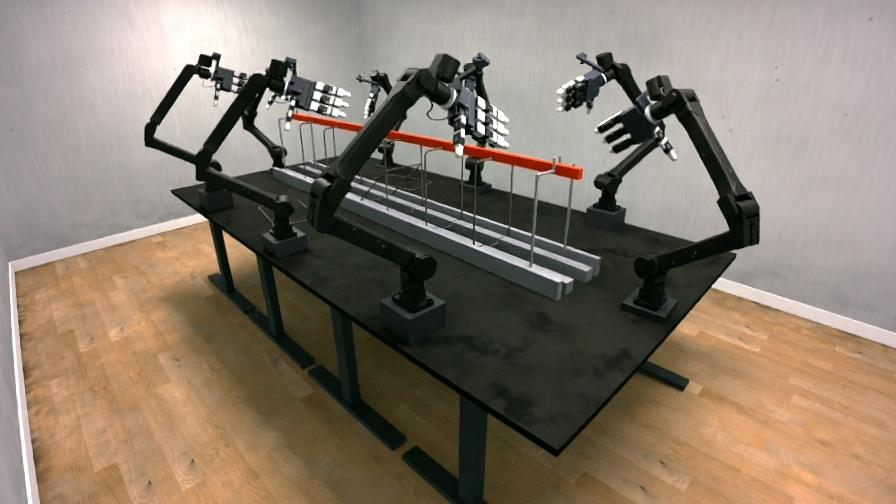

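Request:
move(arm8={"target": [0.775, -0.38, 1.13, 0, 0, 0.7071, 0.7071], "speed": 0.2, "joints": {"hand_index_abd": 0.15, "hand_middle_abd": -0.12, "hand_ring_abd": -0.2}}, arm2={"target": [0.91, 0.38, 1.08, 0.7071, 0.7071, 0, 0], "speed": 0.2, "joints": {"hand_thumb_cmc": -0.571}}, arm3={"target": [0.49, 0.38, 1.13, 0.7071, 0.7071, 0, 0], "speed": 0.25, "joints": {"hand_index_abd": 0.15, "hand_middle_abd": -0.12, "hand_ring_abd": -0.2}}, arm7={"target": [0.0, -0.38, 1.0, 0.2988, -0.2988, 0.6409, 0.6409], "speed": 0.2, "joints": {"hand_index_abd": 0.15, "hand_middle_abd": -0.12, "hand_ring_abd": -0.2}}, cameras=["all"])

Scene clock: 34.53 s.
Joint torques (N m): arm1=[0.97 2.84 11.03 2.71 -0.01 -0.09] | arm2=[0.44 2.26 10.93 2.54 0.16 0.1] | arm3=[-0.09 -12.04 7.79 1.61 -0.04 -0.19] | arm4=[-0.62 0.67 9.65 2.02 -0.05 -0.06] | arm5=[-0.38 0.62 9.43 2.44 0.06 -0.03] | arm6=[-0.03 0.5 9.26 2.24 -0.09 0.12] | arm7=[0.32 3.55 13.81 2.21 0 0.12] | arm8=[-0.5 1.03 8.42 2.66 -0.08 -0.28]
Motor temperatures (°C): arm1=[16 29 26 20 21 20] | arm2=[23 23 24 23 23 17] | arm3=[30 21 24 24 21 22] | arm4=[29 23 30 19 18 20] | arm5=[20 20 24 16 19 17] | arm6=[20 20 28 16 19 20] | arm7=[19 22 27 25 19 19] | arm8=[20 20 23 21 17 22]
Heat: arm1: hottest joint2_rad 29 °C; arm2: hottest joint3_rad 24 °C; arm3: hottest joint1_rad 30 °C; arm4: hottest joint3_rad 30 °C; arm5: hottest joint3_rad 24 °C; arm6: hottest joint3_rad 28 °C; arm7: hottest joint3_rad 27 °C; arm8: hottest joint3_rad 23 °C.
move: arm2 not_followed; arm3 done; arm7 not_followed; arm8 done
Joint velocities: within noise
arm1, arm4, arm5, arm6: as last shown
arm1.joint_positions: joint1_rad=+0.255 joint2_rad=+0.573 joint3_rad=+1.395 joint4_rad=-1.191 joint5_rad=+0.018 joint6_rad=+1.062 hand_index_mcp=+0.755 hand_index_abd=+0.001 hand_index_pip=+0.577 hand_index_dip=+0.696 hand_middle_mcp=+0.755 hand_middle_abd=+0.001 hand_middle_pip=+0.577 hand_middle_dip=+0.696 hand_ring_mcp=+0.755 hand_ring_abd=+0.001 hand_ring_pip=+0.577 hand_ring_dip=+0.696 hand_thumb_cmc=+0.715 hand_thumb_axl=+0.677 hand_thumb_mcp=+0.226 hand_thumb_ipl=+0.168 hand_current_limit=+0.400 hand_speed=-0.600
arm2.joint_positions: joint1_rad=+0.359 joint2_rad=+0.002 joint3_rad=+0.039 joint4_rad=-0.088 joint5_rad=+0.387 joint6_rad=+0.155 hand_index_mcp=+0.761 hand_index_abd=+0.001 hand_index_pip=+0.577 hand_index_dip=+0.696 hand_middle_mcp=+0.762 hand_middle_abd=+0.001 hand_middle_pip=+0.577 hand_middle_dip=+0.696 hand_ring_mcp=+0.761 hand_ring_abd=+0.001 hand_ring_pip=+0.577 hand_ring_dip=+0.696 hand_thumb_cmc=-0.564 hand_thumb_axl=+0.677 hand_thumb_mcp=+0.226 hand_thumb_ipl=+0.168 hand_current_limit=+0.400 hand_speed=-0.600
arm2.joint_status: all done
arm2.hand_state: goal,goal,goal,goal,goal,goal,goal,goal,goal,goal,goal,goal,goal,goal,goal,goal
arm2.index_mcp_current_ma: 1
arm2.index_abd_current_ma: 0
arm2.index_pip_current_ma: 0
arm2.index_dip_current_ma: 0
arm2.middle_mcp_current_ma: 1
arm2.middle_abd_current_ma: 0
arm2.middle_pip_current_ma: 0
arm2.middle_dip_current_ma: 0
arm2.ring_mcp_current_ma: 1
arm2.ring_abd_current_ma: 0
arm2.ring_pip_current_ma: 0
arm2.ring_dip_current_ma: 0
arm2.thumb_cmc_current_ma: 1
arm2.thumb_axl_current_ma: 0
arm2.thumb_mcp_current_ma: 0
arm2.thumb_ipl_current_ma: 0
arm2.hand_goal_index_mcp: 0.754
arm2.hand_goal_index_abd: 0.000
arm2.hand_goal_index_pip: 0.576
arm2.hand_goal_index_dip: 0.696
arm2.hand_goal_middle_mcp: 0.754
arm2.hand_goal_middle_abd: 0.000
arm2.hand_goal_middle_pip: 0.576
arm2.hand_goal_middle_dip: 0.696
arm2.hand_goal_ring_mcp: 0.754
arm2.hand_goal_ring_abd: 0.000
arm2.hand_goal_ring_pip: 0.576
arm2.hand_goal_ring_dip: 0.696
arm2.hand_goal_thumb_cmc: -0.570
arm2.hand_goal_thumb_axl: 0.678
arm2.hand_goal_thumb_mcp: 0.226
arm2.hand_goal_thumb_ipl: 0.168
arm2.on_its_own: joint1_rad is held at +0.366, not at its first target -0.234; joint2_rad is held at +0.002, not at its first target +0.563; joint3_rad is held at +0.051, not at its first target +1.443; joint4_rad is held at -0.096, not at its first target -1.189; joint5_rad is held at +0.390, not at its first target +0.035; joint6_rad is held at +0.166, not at its first target +1.148
arm2.hand: x=+0.8994 y=+0.3845 z=+1.1051 quat_wxyz=(+0.690, +0.721, -0.056, +0.032) (m; scene frame)
arm2.hand_target: x=+0.8998 y=+0.3851 z=+1.1106 quat_wxyz=(+0.691, +0.719, -0.059, +0.038) (m; scene frame)
arm2.hand_status: not_followed (0.028 m and 7.8 deg from the pose sent, 0.394 m and 70.9 deg at the start; a joint's target at an end of its range on 54 of 174 steps)
arm3.joint_positions: joint1_rad=+1.405 joint2_rad=+1.722 joint3_rad=+1.074 joint4_rad=+0.585 joint5_rad=+1.369 joint6_rad=+0.065 hand_index_mcp=+0.762 hand_index_abd=+0.150 hand_index_pip=+0.577 hand_index_dip=+0.696 hand_middle_mcp=+0.762 hand_middle_abd=-0.117 hand_middle_pip=+0.577 hand_middle_dip=+0.696 hand_ring_mcp=+0.762 hand_ring_abd=-0.196 hand_ring_pip=+0.577 hand_ring_dip=+0.696 hand_thumb_cmc=+0.722 hand_thumb_axl=+0.677 hand_thumb_mcp=+0.226 hand_thumb_ipl=+0.168 hand_current_limit=+0.400 hand_speed=-0.600
arm3.joint_status: all done
arm3.hand_state: goal,goal,goal,goal,goal,goal,goal,goal,goal,goal,goal,goal,goal,goal,goal,goal
arm3.index_mcp_current_ma: 20
arm3.index_abd_current_ma: 0
arm3.index_pip_current_ma: 1
arm3.index_dip_current_ma: 0
arm3.middle_mcp_current_ma: 19
arm3.middle_abd_current_ma: 5
arm3.middle_pip_current_ma: 1
arm3.middle_dip_current_ma: 0
arm3.ring_mcp_current_ma: 18
arm3.ring_abd_current_ma: 5
arm3.ring_pip_current_ma: 1
arm3.ring_dip_current_ma: 0
arm3.thumb_cmc_current_ma: 17
arm3.thumb_axl_current_ma: -1
arm3.thumb_mcp_current_ma: 0
arm3.thumb_ipl_current_ma: 0
arm3.hand_goal_index_mcp: 0.754
arm3.hand_goal_index_abd: 0.150
arm3.hand_goal_index_pip: 0.576
arm3.hand_goal_index_dip: 0.696
arm3.hand_goal_middle_mcp: 0.754
arm3.hand_goal_middle_abd: -0.120
arm3.hand_goal_middle_pip: 0.576
arm3.hand_goal_middle_dip: 0.696
arm3.hand_goal_ring_mcp: 0.754
arm3.hand_goal_ring_abd: -0.200
arm3.hand_goal_ring_pip: 0.576
arm3.hand_goal_ring_dip: 0.696
arm3.hand_goal_thumb_cmc: 0.714
arm3.hand_goal_thumb_axl: 0.678
arm3.hand_goal_thumb_mcp: 0.226
arm3.hand_goal_thumb_ipl: 0.168
arm3.hand: x=+0.4891 y=+0.3833 z=+1.1398 quat_wxyz=(+0.707, +0.707, -0.004, +0.006) (m; scene frame)
arm3.hand_target: x=+0.4898 y=+0.3800 z=+1.1300 quat_wxyz=(+0.707, +0.707, +0.000, +0.000) (m; scene frame)
arm3.hand_status: done (0.010 m and 0.8 deg from the pose sent, 0.748 m and 77.6 deg at the start; pose on its path clipped on 53 of 259 steps; a joint's target at an end of its range on 12 of 259 steps)
arm4.joint_positions: joint1_rad=-0.137 joint2_rad=+0.623 joint3_rad=+1.403 joint4_rad=-1.257 joint5_rad=+0.038 joint6_rad=+1.030 hand_index_mcp=+0.755 hand_index_abd=+0.000 hand_index_pip=+0.577 hand_index_dip=+0.696 hand_middle_mcp=+0.755 hand_middle_abd=+0.000 hand_middle_pip=+0.577 hand_middle_dip=+0.696 hand_ring_mcp=+0.755 hand_ring_abd=+0.000 hand_ring_pip=+0.577 hand_ring_dip=+0.696 hand_thumb_cmc=+0.715 hand_thumb_axl=+0.677 hand_thumb_mcp=+0.226 hand_thumb_ipl=+0.168 hand_current_limit=+0.400 hand_speed=-0.600
arm4.index_mcp_current_ma: 5
arm4.index_abd_current_ma: 1
arm4.index_pip_current_ma: 2
arm4.middle_mcp_current_ma: 4
arm4.middle_abd_current_ma: 1
arm4.middle_pip_current_ma: 2
arm4.ring_mcp_current_ma: 4
arm4.ring_abd_current_ma: 1
arm4.ring_pip_current_ma: 2
arm4.thumb_cmc_current_ma: 4
arm4.thumb_axl_current_ma: -3
arm4.thumb_mcp_current_ma: -1
arm4.thumb_ipl_current_ma: -1
arm5.joint_positions: joint1_rad=-0.432 joint2_rad=+0.645 joint3_rad=+1.439 joint4_rad=-1.339 joint5_rad=-0.024 joint6_rad=+1.060 hand_index_mcp=+0.755 hand_index_abd=+0.000 hand_index_pip=+0.577 hand_index_dip=+0.696 hand_middle_mcp=+0.755 hand_middle_abd=+0.000 hand_middle_pip=+0.577 hand_middle_dip=+0.696 hand_ring_mcp=+0.755 hand_ring_abd=+0.000 hand_ring_pip=+0.577 hand_ring_dip=+0.696 hand_thumb_cmc=+0.715 hand_thumb_axl=+0.677 hand_thumb_mcp=+0.226 hand_thumb_ipl=+0.168 hand_current_limit=+0.400 hand_speed=-0.600
arm5.index_mcp_current_ma: 2
arm5.index_pip_current_ma: 1
arm5.middle_mcp_current_ma: 2
arm5.middle_pip_current_ma: 1
arm5.ring_mcp_current_ma: 2
arm5.ring_pip_current_ma: 1
arm5.thumb_cmc_current_ma: 2
arm5.thumb_axl_current_ma: -1
arm5.thumb_ipl_current_ma: -1
arm6.joint_positions: joint1_rad=-0.427 joint2_rad=+0.616 joint3_rad=+1.414 joint4_rad=-1.179 joint5_rad=-0.072 joint6_rad=+1.122 hand_index_mcp=+0.754 hand_index_abd=+0.001 hand_index_pip=+0.577 hand_index_dip=+0.696 hand_middle_mcp=+0.754 hand_middle_abd=+0.001 hand_middle_pip=+0.577 hand_middle_dip=+0.696 hand_ring_mcp=+0.754 hand_ring_abd=+0.001 hand_ring_pip=+0.577 hand_ring_dip=+0.696 hand_thumb_cmc=+0.714 hand_thumb_axl=+0.677 hand_thumb_mcp=+0.226 hand_thumb_ipl=+0.168 hand_current_limit=+0.400 hand_speed=-0.600
arm7.joint_positions: joint1_rad=-0.159 joint2_rad=+0.004 joint3_rad=+0.044 joint4_rad=-0.207 joint5_rad=-0.154 joint6_rad=-0.670 hand_index_mcp=+0.761 hand_index_abd=+0.150 hand_index_pip=+0.577 hand_index_dip=+0.696 hand_middle_mcp=+0.762 hand_middle_abd=-0.120 hand_middle_pip=+0.577 hand_middle_dip=+0.696 hand_ring_mcp=+0.760 hand_ring_abd=-0.200 hand_ring_pip=+0.577 hand_ring_dip=+0.696 hand_thumb_cmc=+0.720 hand_thumb_axl=+0.677 hand_thumb_mcp=+0.226 hand_thumb_ipl=+0.168 hand_current_limit=+0.400 hand_speed=-0.600
arm7.joint_status: all done
arm7.hand_state: goal,goal,goal,goal,goal,goal,goal,goal,goal,goal,goal,goal,goal,goal,goal,goal
arm7.index_mcp_current_ma: 30
arm7.index_abd_current_ma: 0
arm7.index_pip_current_ma: 3
arm7.index_dip_current_ma: 0
arm7.middle_mcp_current_ma: 32
arm7.middle_abd_current_ma: 1
arm7.middle_pip_current_ma: 3
arm7.middle_dip_current_ma: 0
arm7.ring_mcp_current_ma: 26
arm7.ring_abd_current_ma: 1
arm7.ring_pip_current_ma: 3
arm7.ring_dip_current_ma: 0
arm7.thumb_cmc_current_ma: 23
arm7.thumb_axl_current_ma: -3
arm7.thumb_mcp_current_ma: -1
arm7.thumb_ipl_current_ma: -1
arm7.hand_goal_index_mcp: 0.754
arm7.hand_goal_index_abd: 0.150
arm7.hand_goal_index_pip: 0.576
arm7.hand_goal_index_dip: 0.696
arm7.hand_goal_middle_mcp: 0.754
arm7.hand_goal_middle_abd: -0.120
arm7.hand_goal_middle_pip: 0.576
arm7.hand_goal_middle_dip: 0.696
arm7.hand_goal_ring_mcp: 0.754
arm7.hand_goal_ring_abd: -0.200
arm7.hand_goal_ring_pip: 0.576
arm7.hand_goal_ring_dip: 0.696
arm7.hand_goal_thumb_cmc: 0.714
arm7.hand_goal_thumb_axl: 0.678
arm7.hand_goal_thumb_mcp: 0.226
arm7.hand_goal_thumb_ipl: 0.168
arm7.on_its_own: joint1_rad is held at -0.147, not at its first target +0.421; joint2_rad is held at +0.004, not at its first target +0.645; joint3_rad is held at +0.060, not at its first target +1.434; joint4_rad is held at -0.212, not at its first target -1.285; joint5_rad is held at -0.150, not at its first target -0.100; joint6_rad is held at -0.661, not at its first target +1.133
arm7.hand: x=-0.0020 y=-0.3769 z=+1.0159 quat_wxyz=(+0.215, -0.224, +0.725, +0.615) (m; scene frame)
arm7.hand_target: x=-0.0041 y=-0.3778 z=+1.0251 quat_wxyz=(+0.212, -0.223, +0.722, +0.620) (m; scene frame)
arm7.hand_status: not_followed (0.016 m and 16.4 deg from the pose sent, 0.322 m and 115.4 deg at the start; a joint's target at an end of its range on 73 of 200 steps)
arm8.joint_positions: joint1_rad=+1.007 joint2_rad=+0.463 joint3_rad=+0.356 joint4_rad=+0.101 joint5_rad=+1.015 joint6_rad=+0.027 hand_index_mcp=+0.762 hand_index_abd=+0.150 hand_index_pip=+0.577 hand_index_dip=+0.696 hand_middle_mcp=+0.761 hand_middle_abd=-0.117 hand_middle_pip=+0.577 hand_middle_dip=+0.696 hand_ring_mcp=+0.761 hand_ring_abd=-0.196 hand_ring_pip=+0.577 hand_ring_dip=+0.696 hand_thumb_cmc=+0.720 hand_thumb_axl=+0.677 hand_thumb_mcp=+0.225 hand_thumb_ipl=+0.168 hand_current_limit=+0.400 hand_speed=-0.600
arm8.joint_status: all done
arm8.hand_state: goal,goal,goal,goal,goal,goal,goal,goal,goal,goal,goal,goal,goal,goal,goal,goal
arm8.index_mcp_current_ma: 41
arm8.index_abd_current_ma: 0
arm8.index_pip_current_ma: 4
arm8.index_dip_current_ma: 0
arm8.middle_mcp_current_ma: 39
arm8.middle_abd_current_ma: 14
arm8.middle_pip_current_ma: 4
arm8.middle_dip_current_ma: 0
arm8.ring_mcp_current_ma: 35
arm8.ring_abd_current_ma: 18
arm8.ring_pip_current_ma: 4
arm8.ring_dip_current_ma: 0
arm8.thumb_cmc_current_ma: 32
arm8.thumb_axl_current_ma: -4
arm8.thumb_mcp_current_ma: -4
arm8.thumb_ipl_current_ma: -2
arm8.hand_goal_index_mcp: 0.754
arm8.hand_goal_index_abd: 0.150
arm8.hand_goal_index_pip: 0.576
arm8.hand_goal_index_dip: 0.696
arm8.hand_goal_middle_mcp: 0.754
arm8.hand_goal_middle_abd: -0.120
arm8.hand_goal_middle_pip: 0.576
arm8.hand_goal_middle_dip: 0.696
arm8.hand_goal_ring_mcp: 0.754
arm8.hand_goal_ring_abd: -0.200
arm8.hand_goal_ring_pip: 0.576
arm8.hand_goal_ring_dip: 0.696
arm8.hand_goal_thumb_cmc: 0.714
arm8.hand_goal_thumb_axl: 0.678
arm8.hand_goal_thumb_mcp: 0.226
arm8.hand_goal_thumb_ipl: 0.168
arm8.hand: x=+0.7751 y=-0.3826 z=+1.1365 quat_wxyz=(-0.009, +0.003, +0.706, +0.708) (m; scene frame)
arm8.hand_target: x=+0.7751 y=-0.3802 z=+1.1301 quat_wxyz=(+0.000, +0.000, +0.707, +0.707) (m; scene frame)
arm8.hand_status: done (0.007 m and 1.1 deg from the pose sent, 0.129 m and 74.9 deg at the start)
pictures: arm1_cam_wrist, arm2_cam_wrist, arm3_cam_wrist, arm4_cam_wrist, arm5_cam_wrist, arm6_cam_wrist, arm7_cam_wrist, arm8_cam_wrist, cam_high, cam_low
pose unreachable (arm2 arm): on one or more control steps of this call this arm could not follow its commanded pose, so it was not sent that pose on those steps. On the call's last step it was still not sent that pose. It may still have moved: this result reports where it is.
cause: moving toward the commanded pose would bring two parts of the arm too close to each other.
pose unreachable (arm7 arm): on one or more control steps of this call this arm could not follow its commanded pose, so it was not sent that pose on those steps. On the call's last step it was still not sent that pose. It may still have moved: this result reports where it is.
cause: moving toward the commanded pose would bring two parts of the arm too close to each other.
camera_calibration:
arm2_cam_wrist: T_world_to_cam=[[-0.828781, -0.0141421, 0.559394, 0.166243], [-0.382111, 0.744617, -0.5473, 0.620046], [-0.408794, -0.667342, -0.622528, 1.44181], [0, 0, 0, 1]] pos_world=[0.964108, 0.502835, 1.14392]
arm3_cam_wrist: T_world_to_cam=[[-0.777643, 0.0517004, 0.626577, -0.327719], [-0.415341, 0.705926, -0.573726, 0.538455], [-0.471979, -0.706397, -0.527485, 1.23592], [0, 0, 0, 1]] pos_world=[0.552124, 0.509887, 1.1662]
arm7_cam_wrist: T_world_to_cam=[[0.284964, 0.142482, 0.94789, -0.876749], [0.59656, -0.800395, -0.0590325, -0.291541], [0.750275, 0.582295, -0.313082, 0.659419], [0, 0, 0, 1]] pos_world=[-0.0709821, -0.492404, 1.0203]
arm8_cam_wrist: T_world_to_cam=[[0.797262, 0.0738394, 0.599101, -1.22896], [0.471394, -0.696091, -0.541521, -0.0570356], [0.377043, 0.714146, -0.589774, 0.776785], [0, 0, 0, 1]] pos_world=[0.713804, -0.503695, 1.16351]

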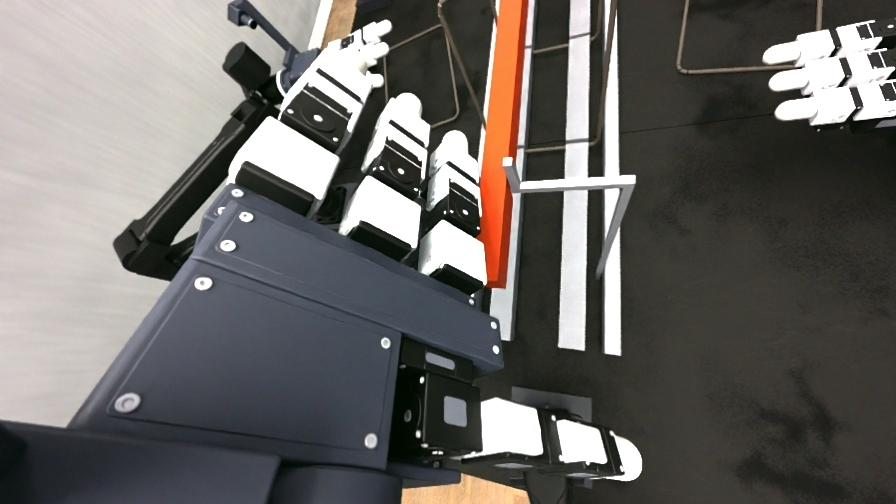

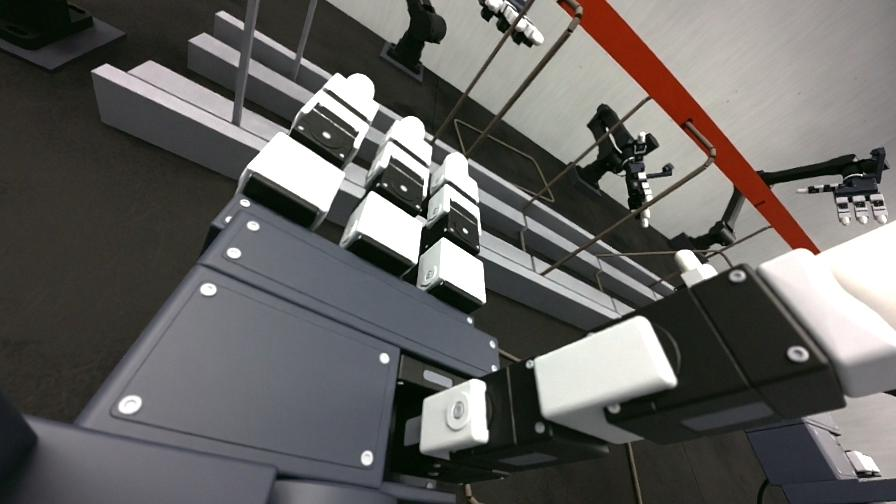

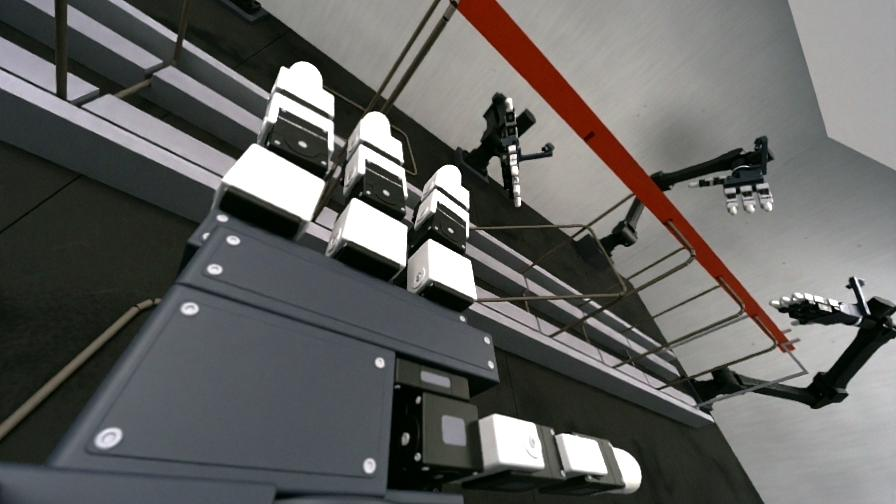

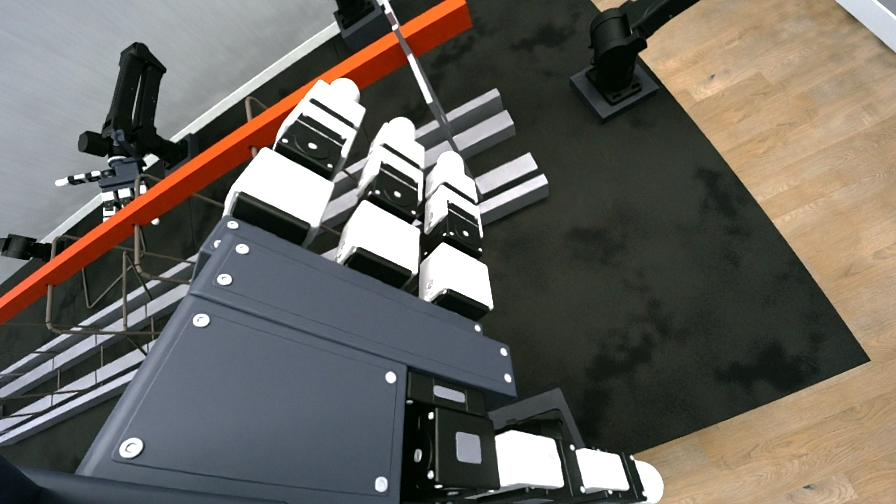

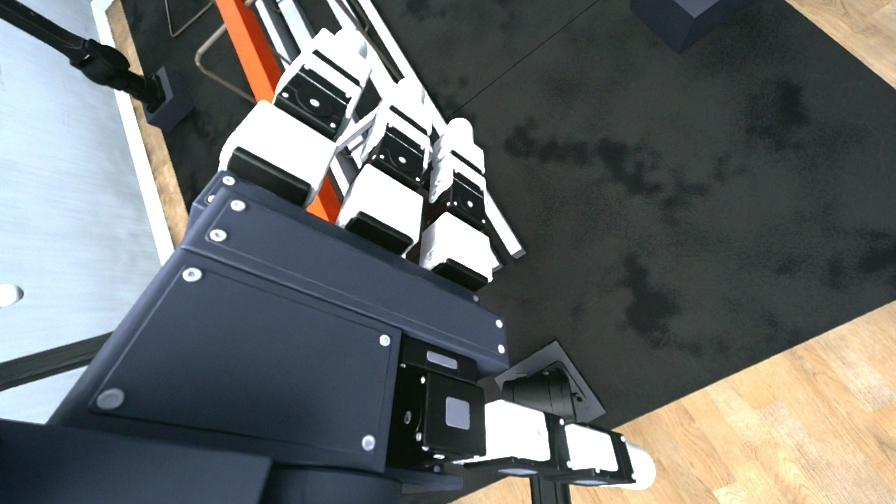

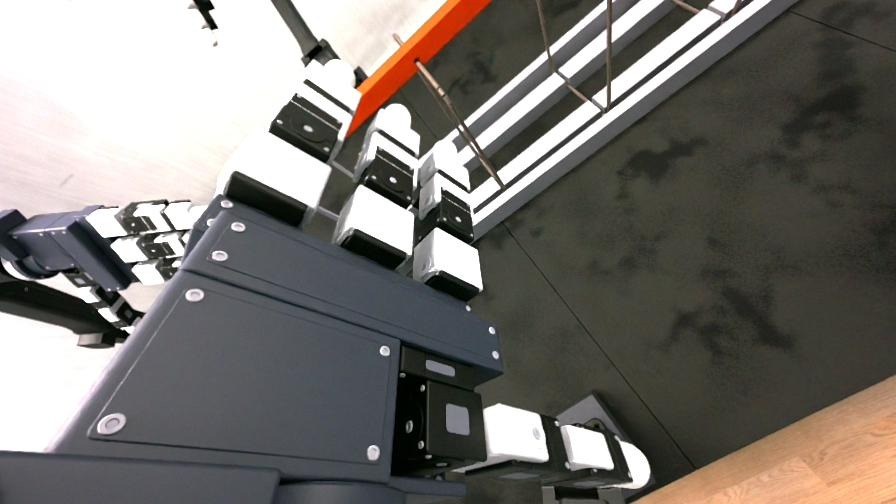

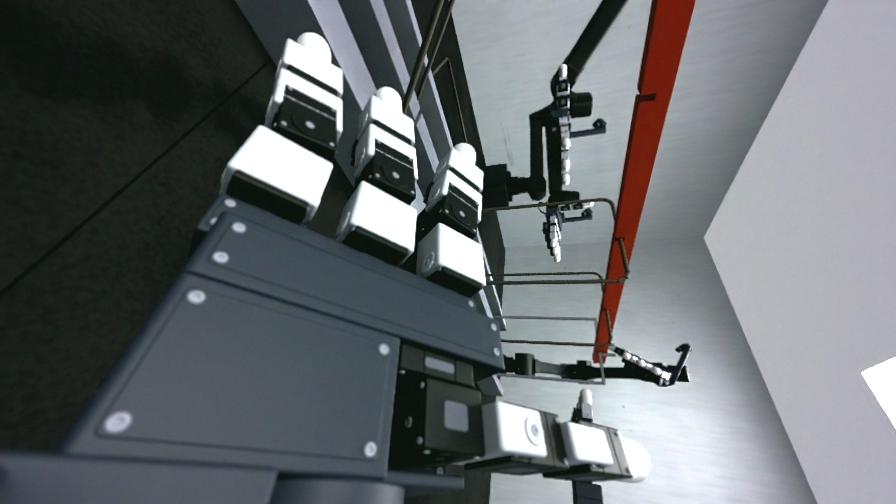

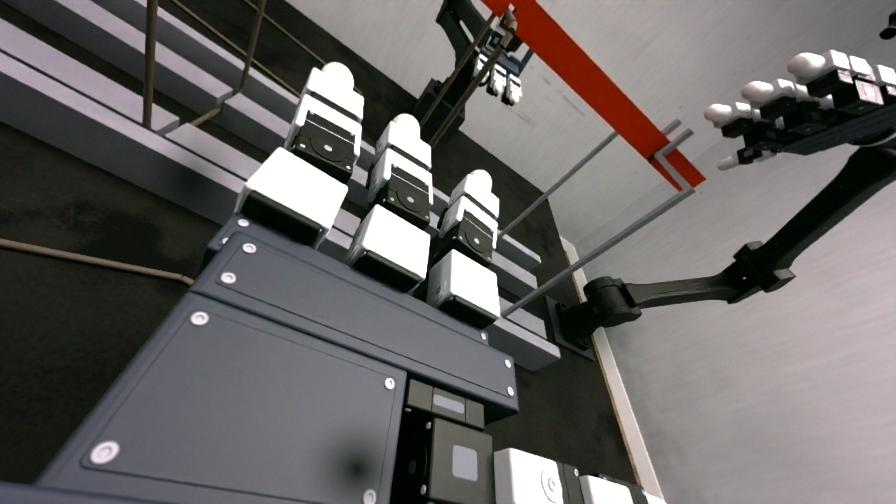

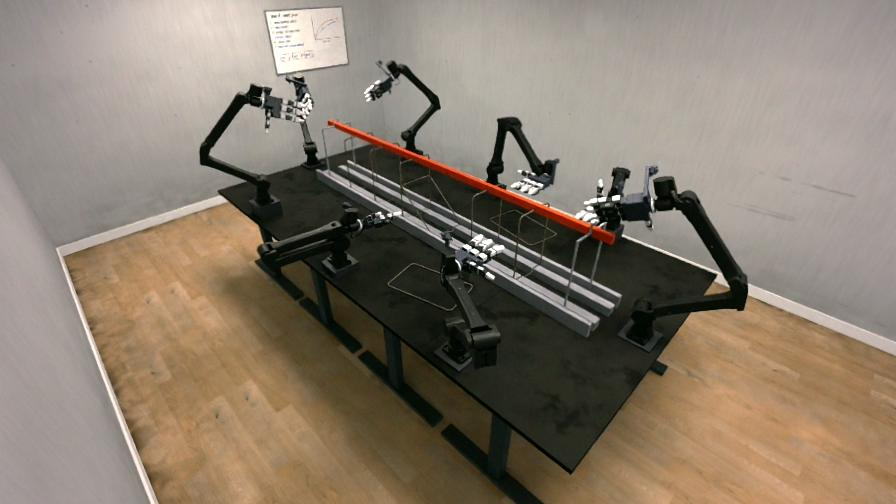

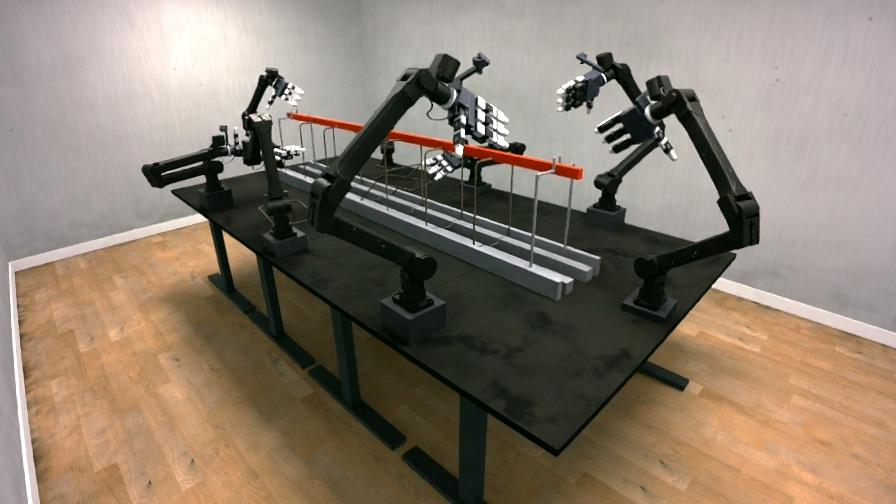

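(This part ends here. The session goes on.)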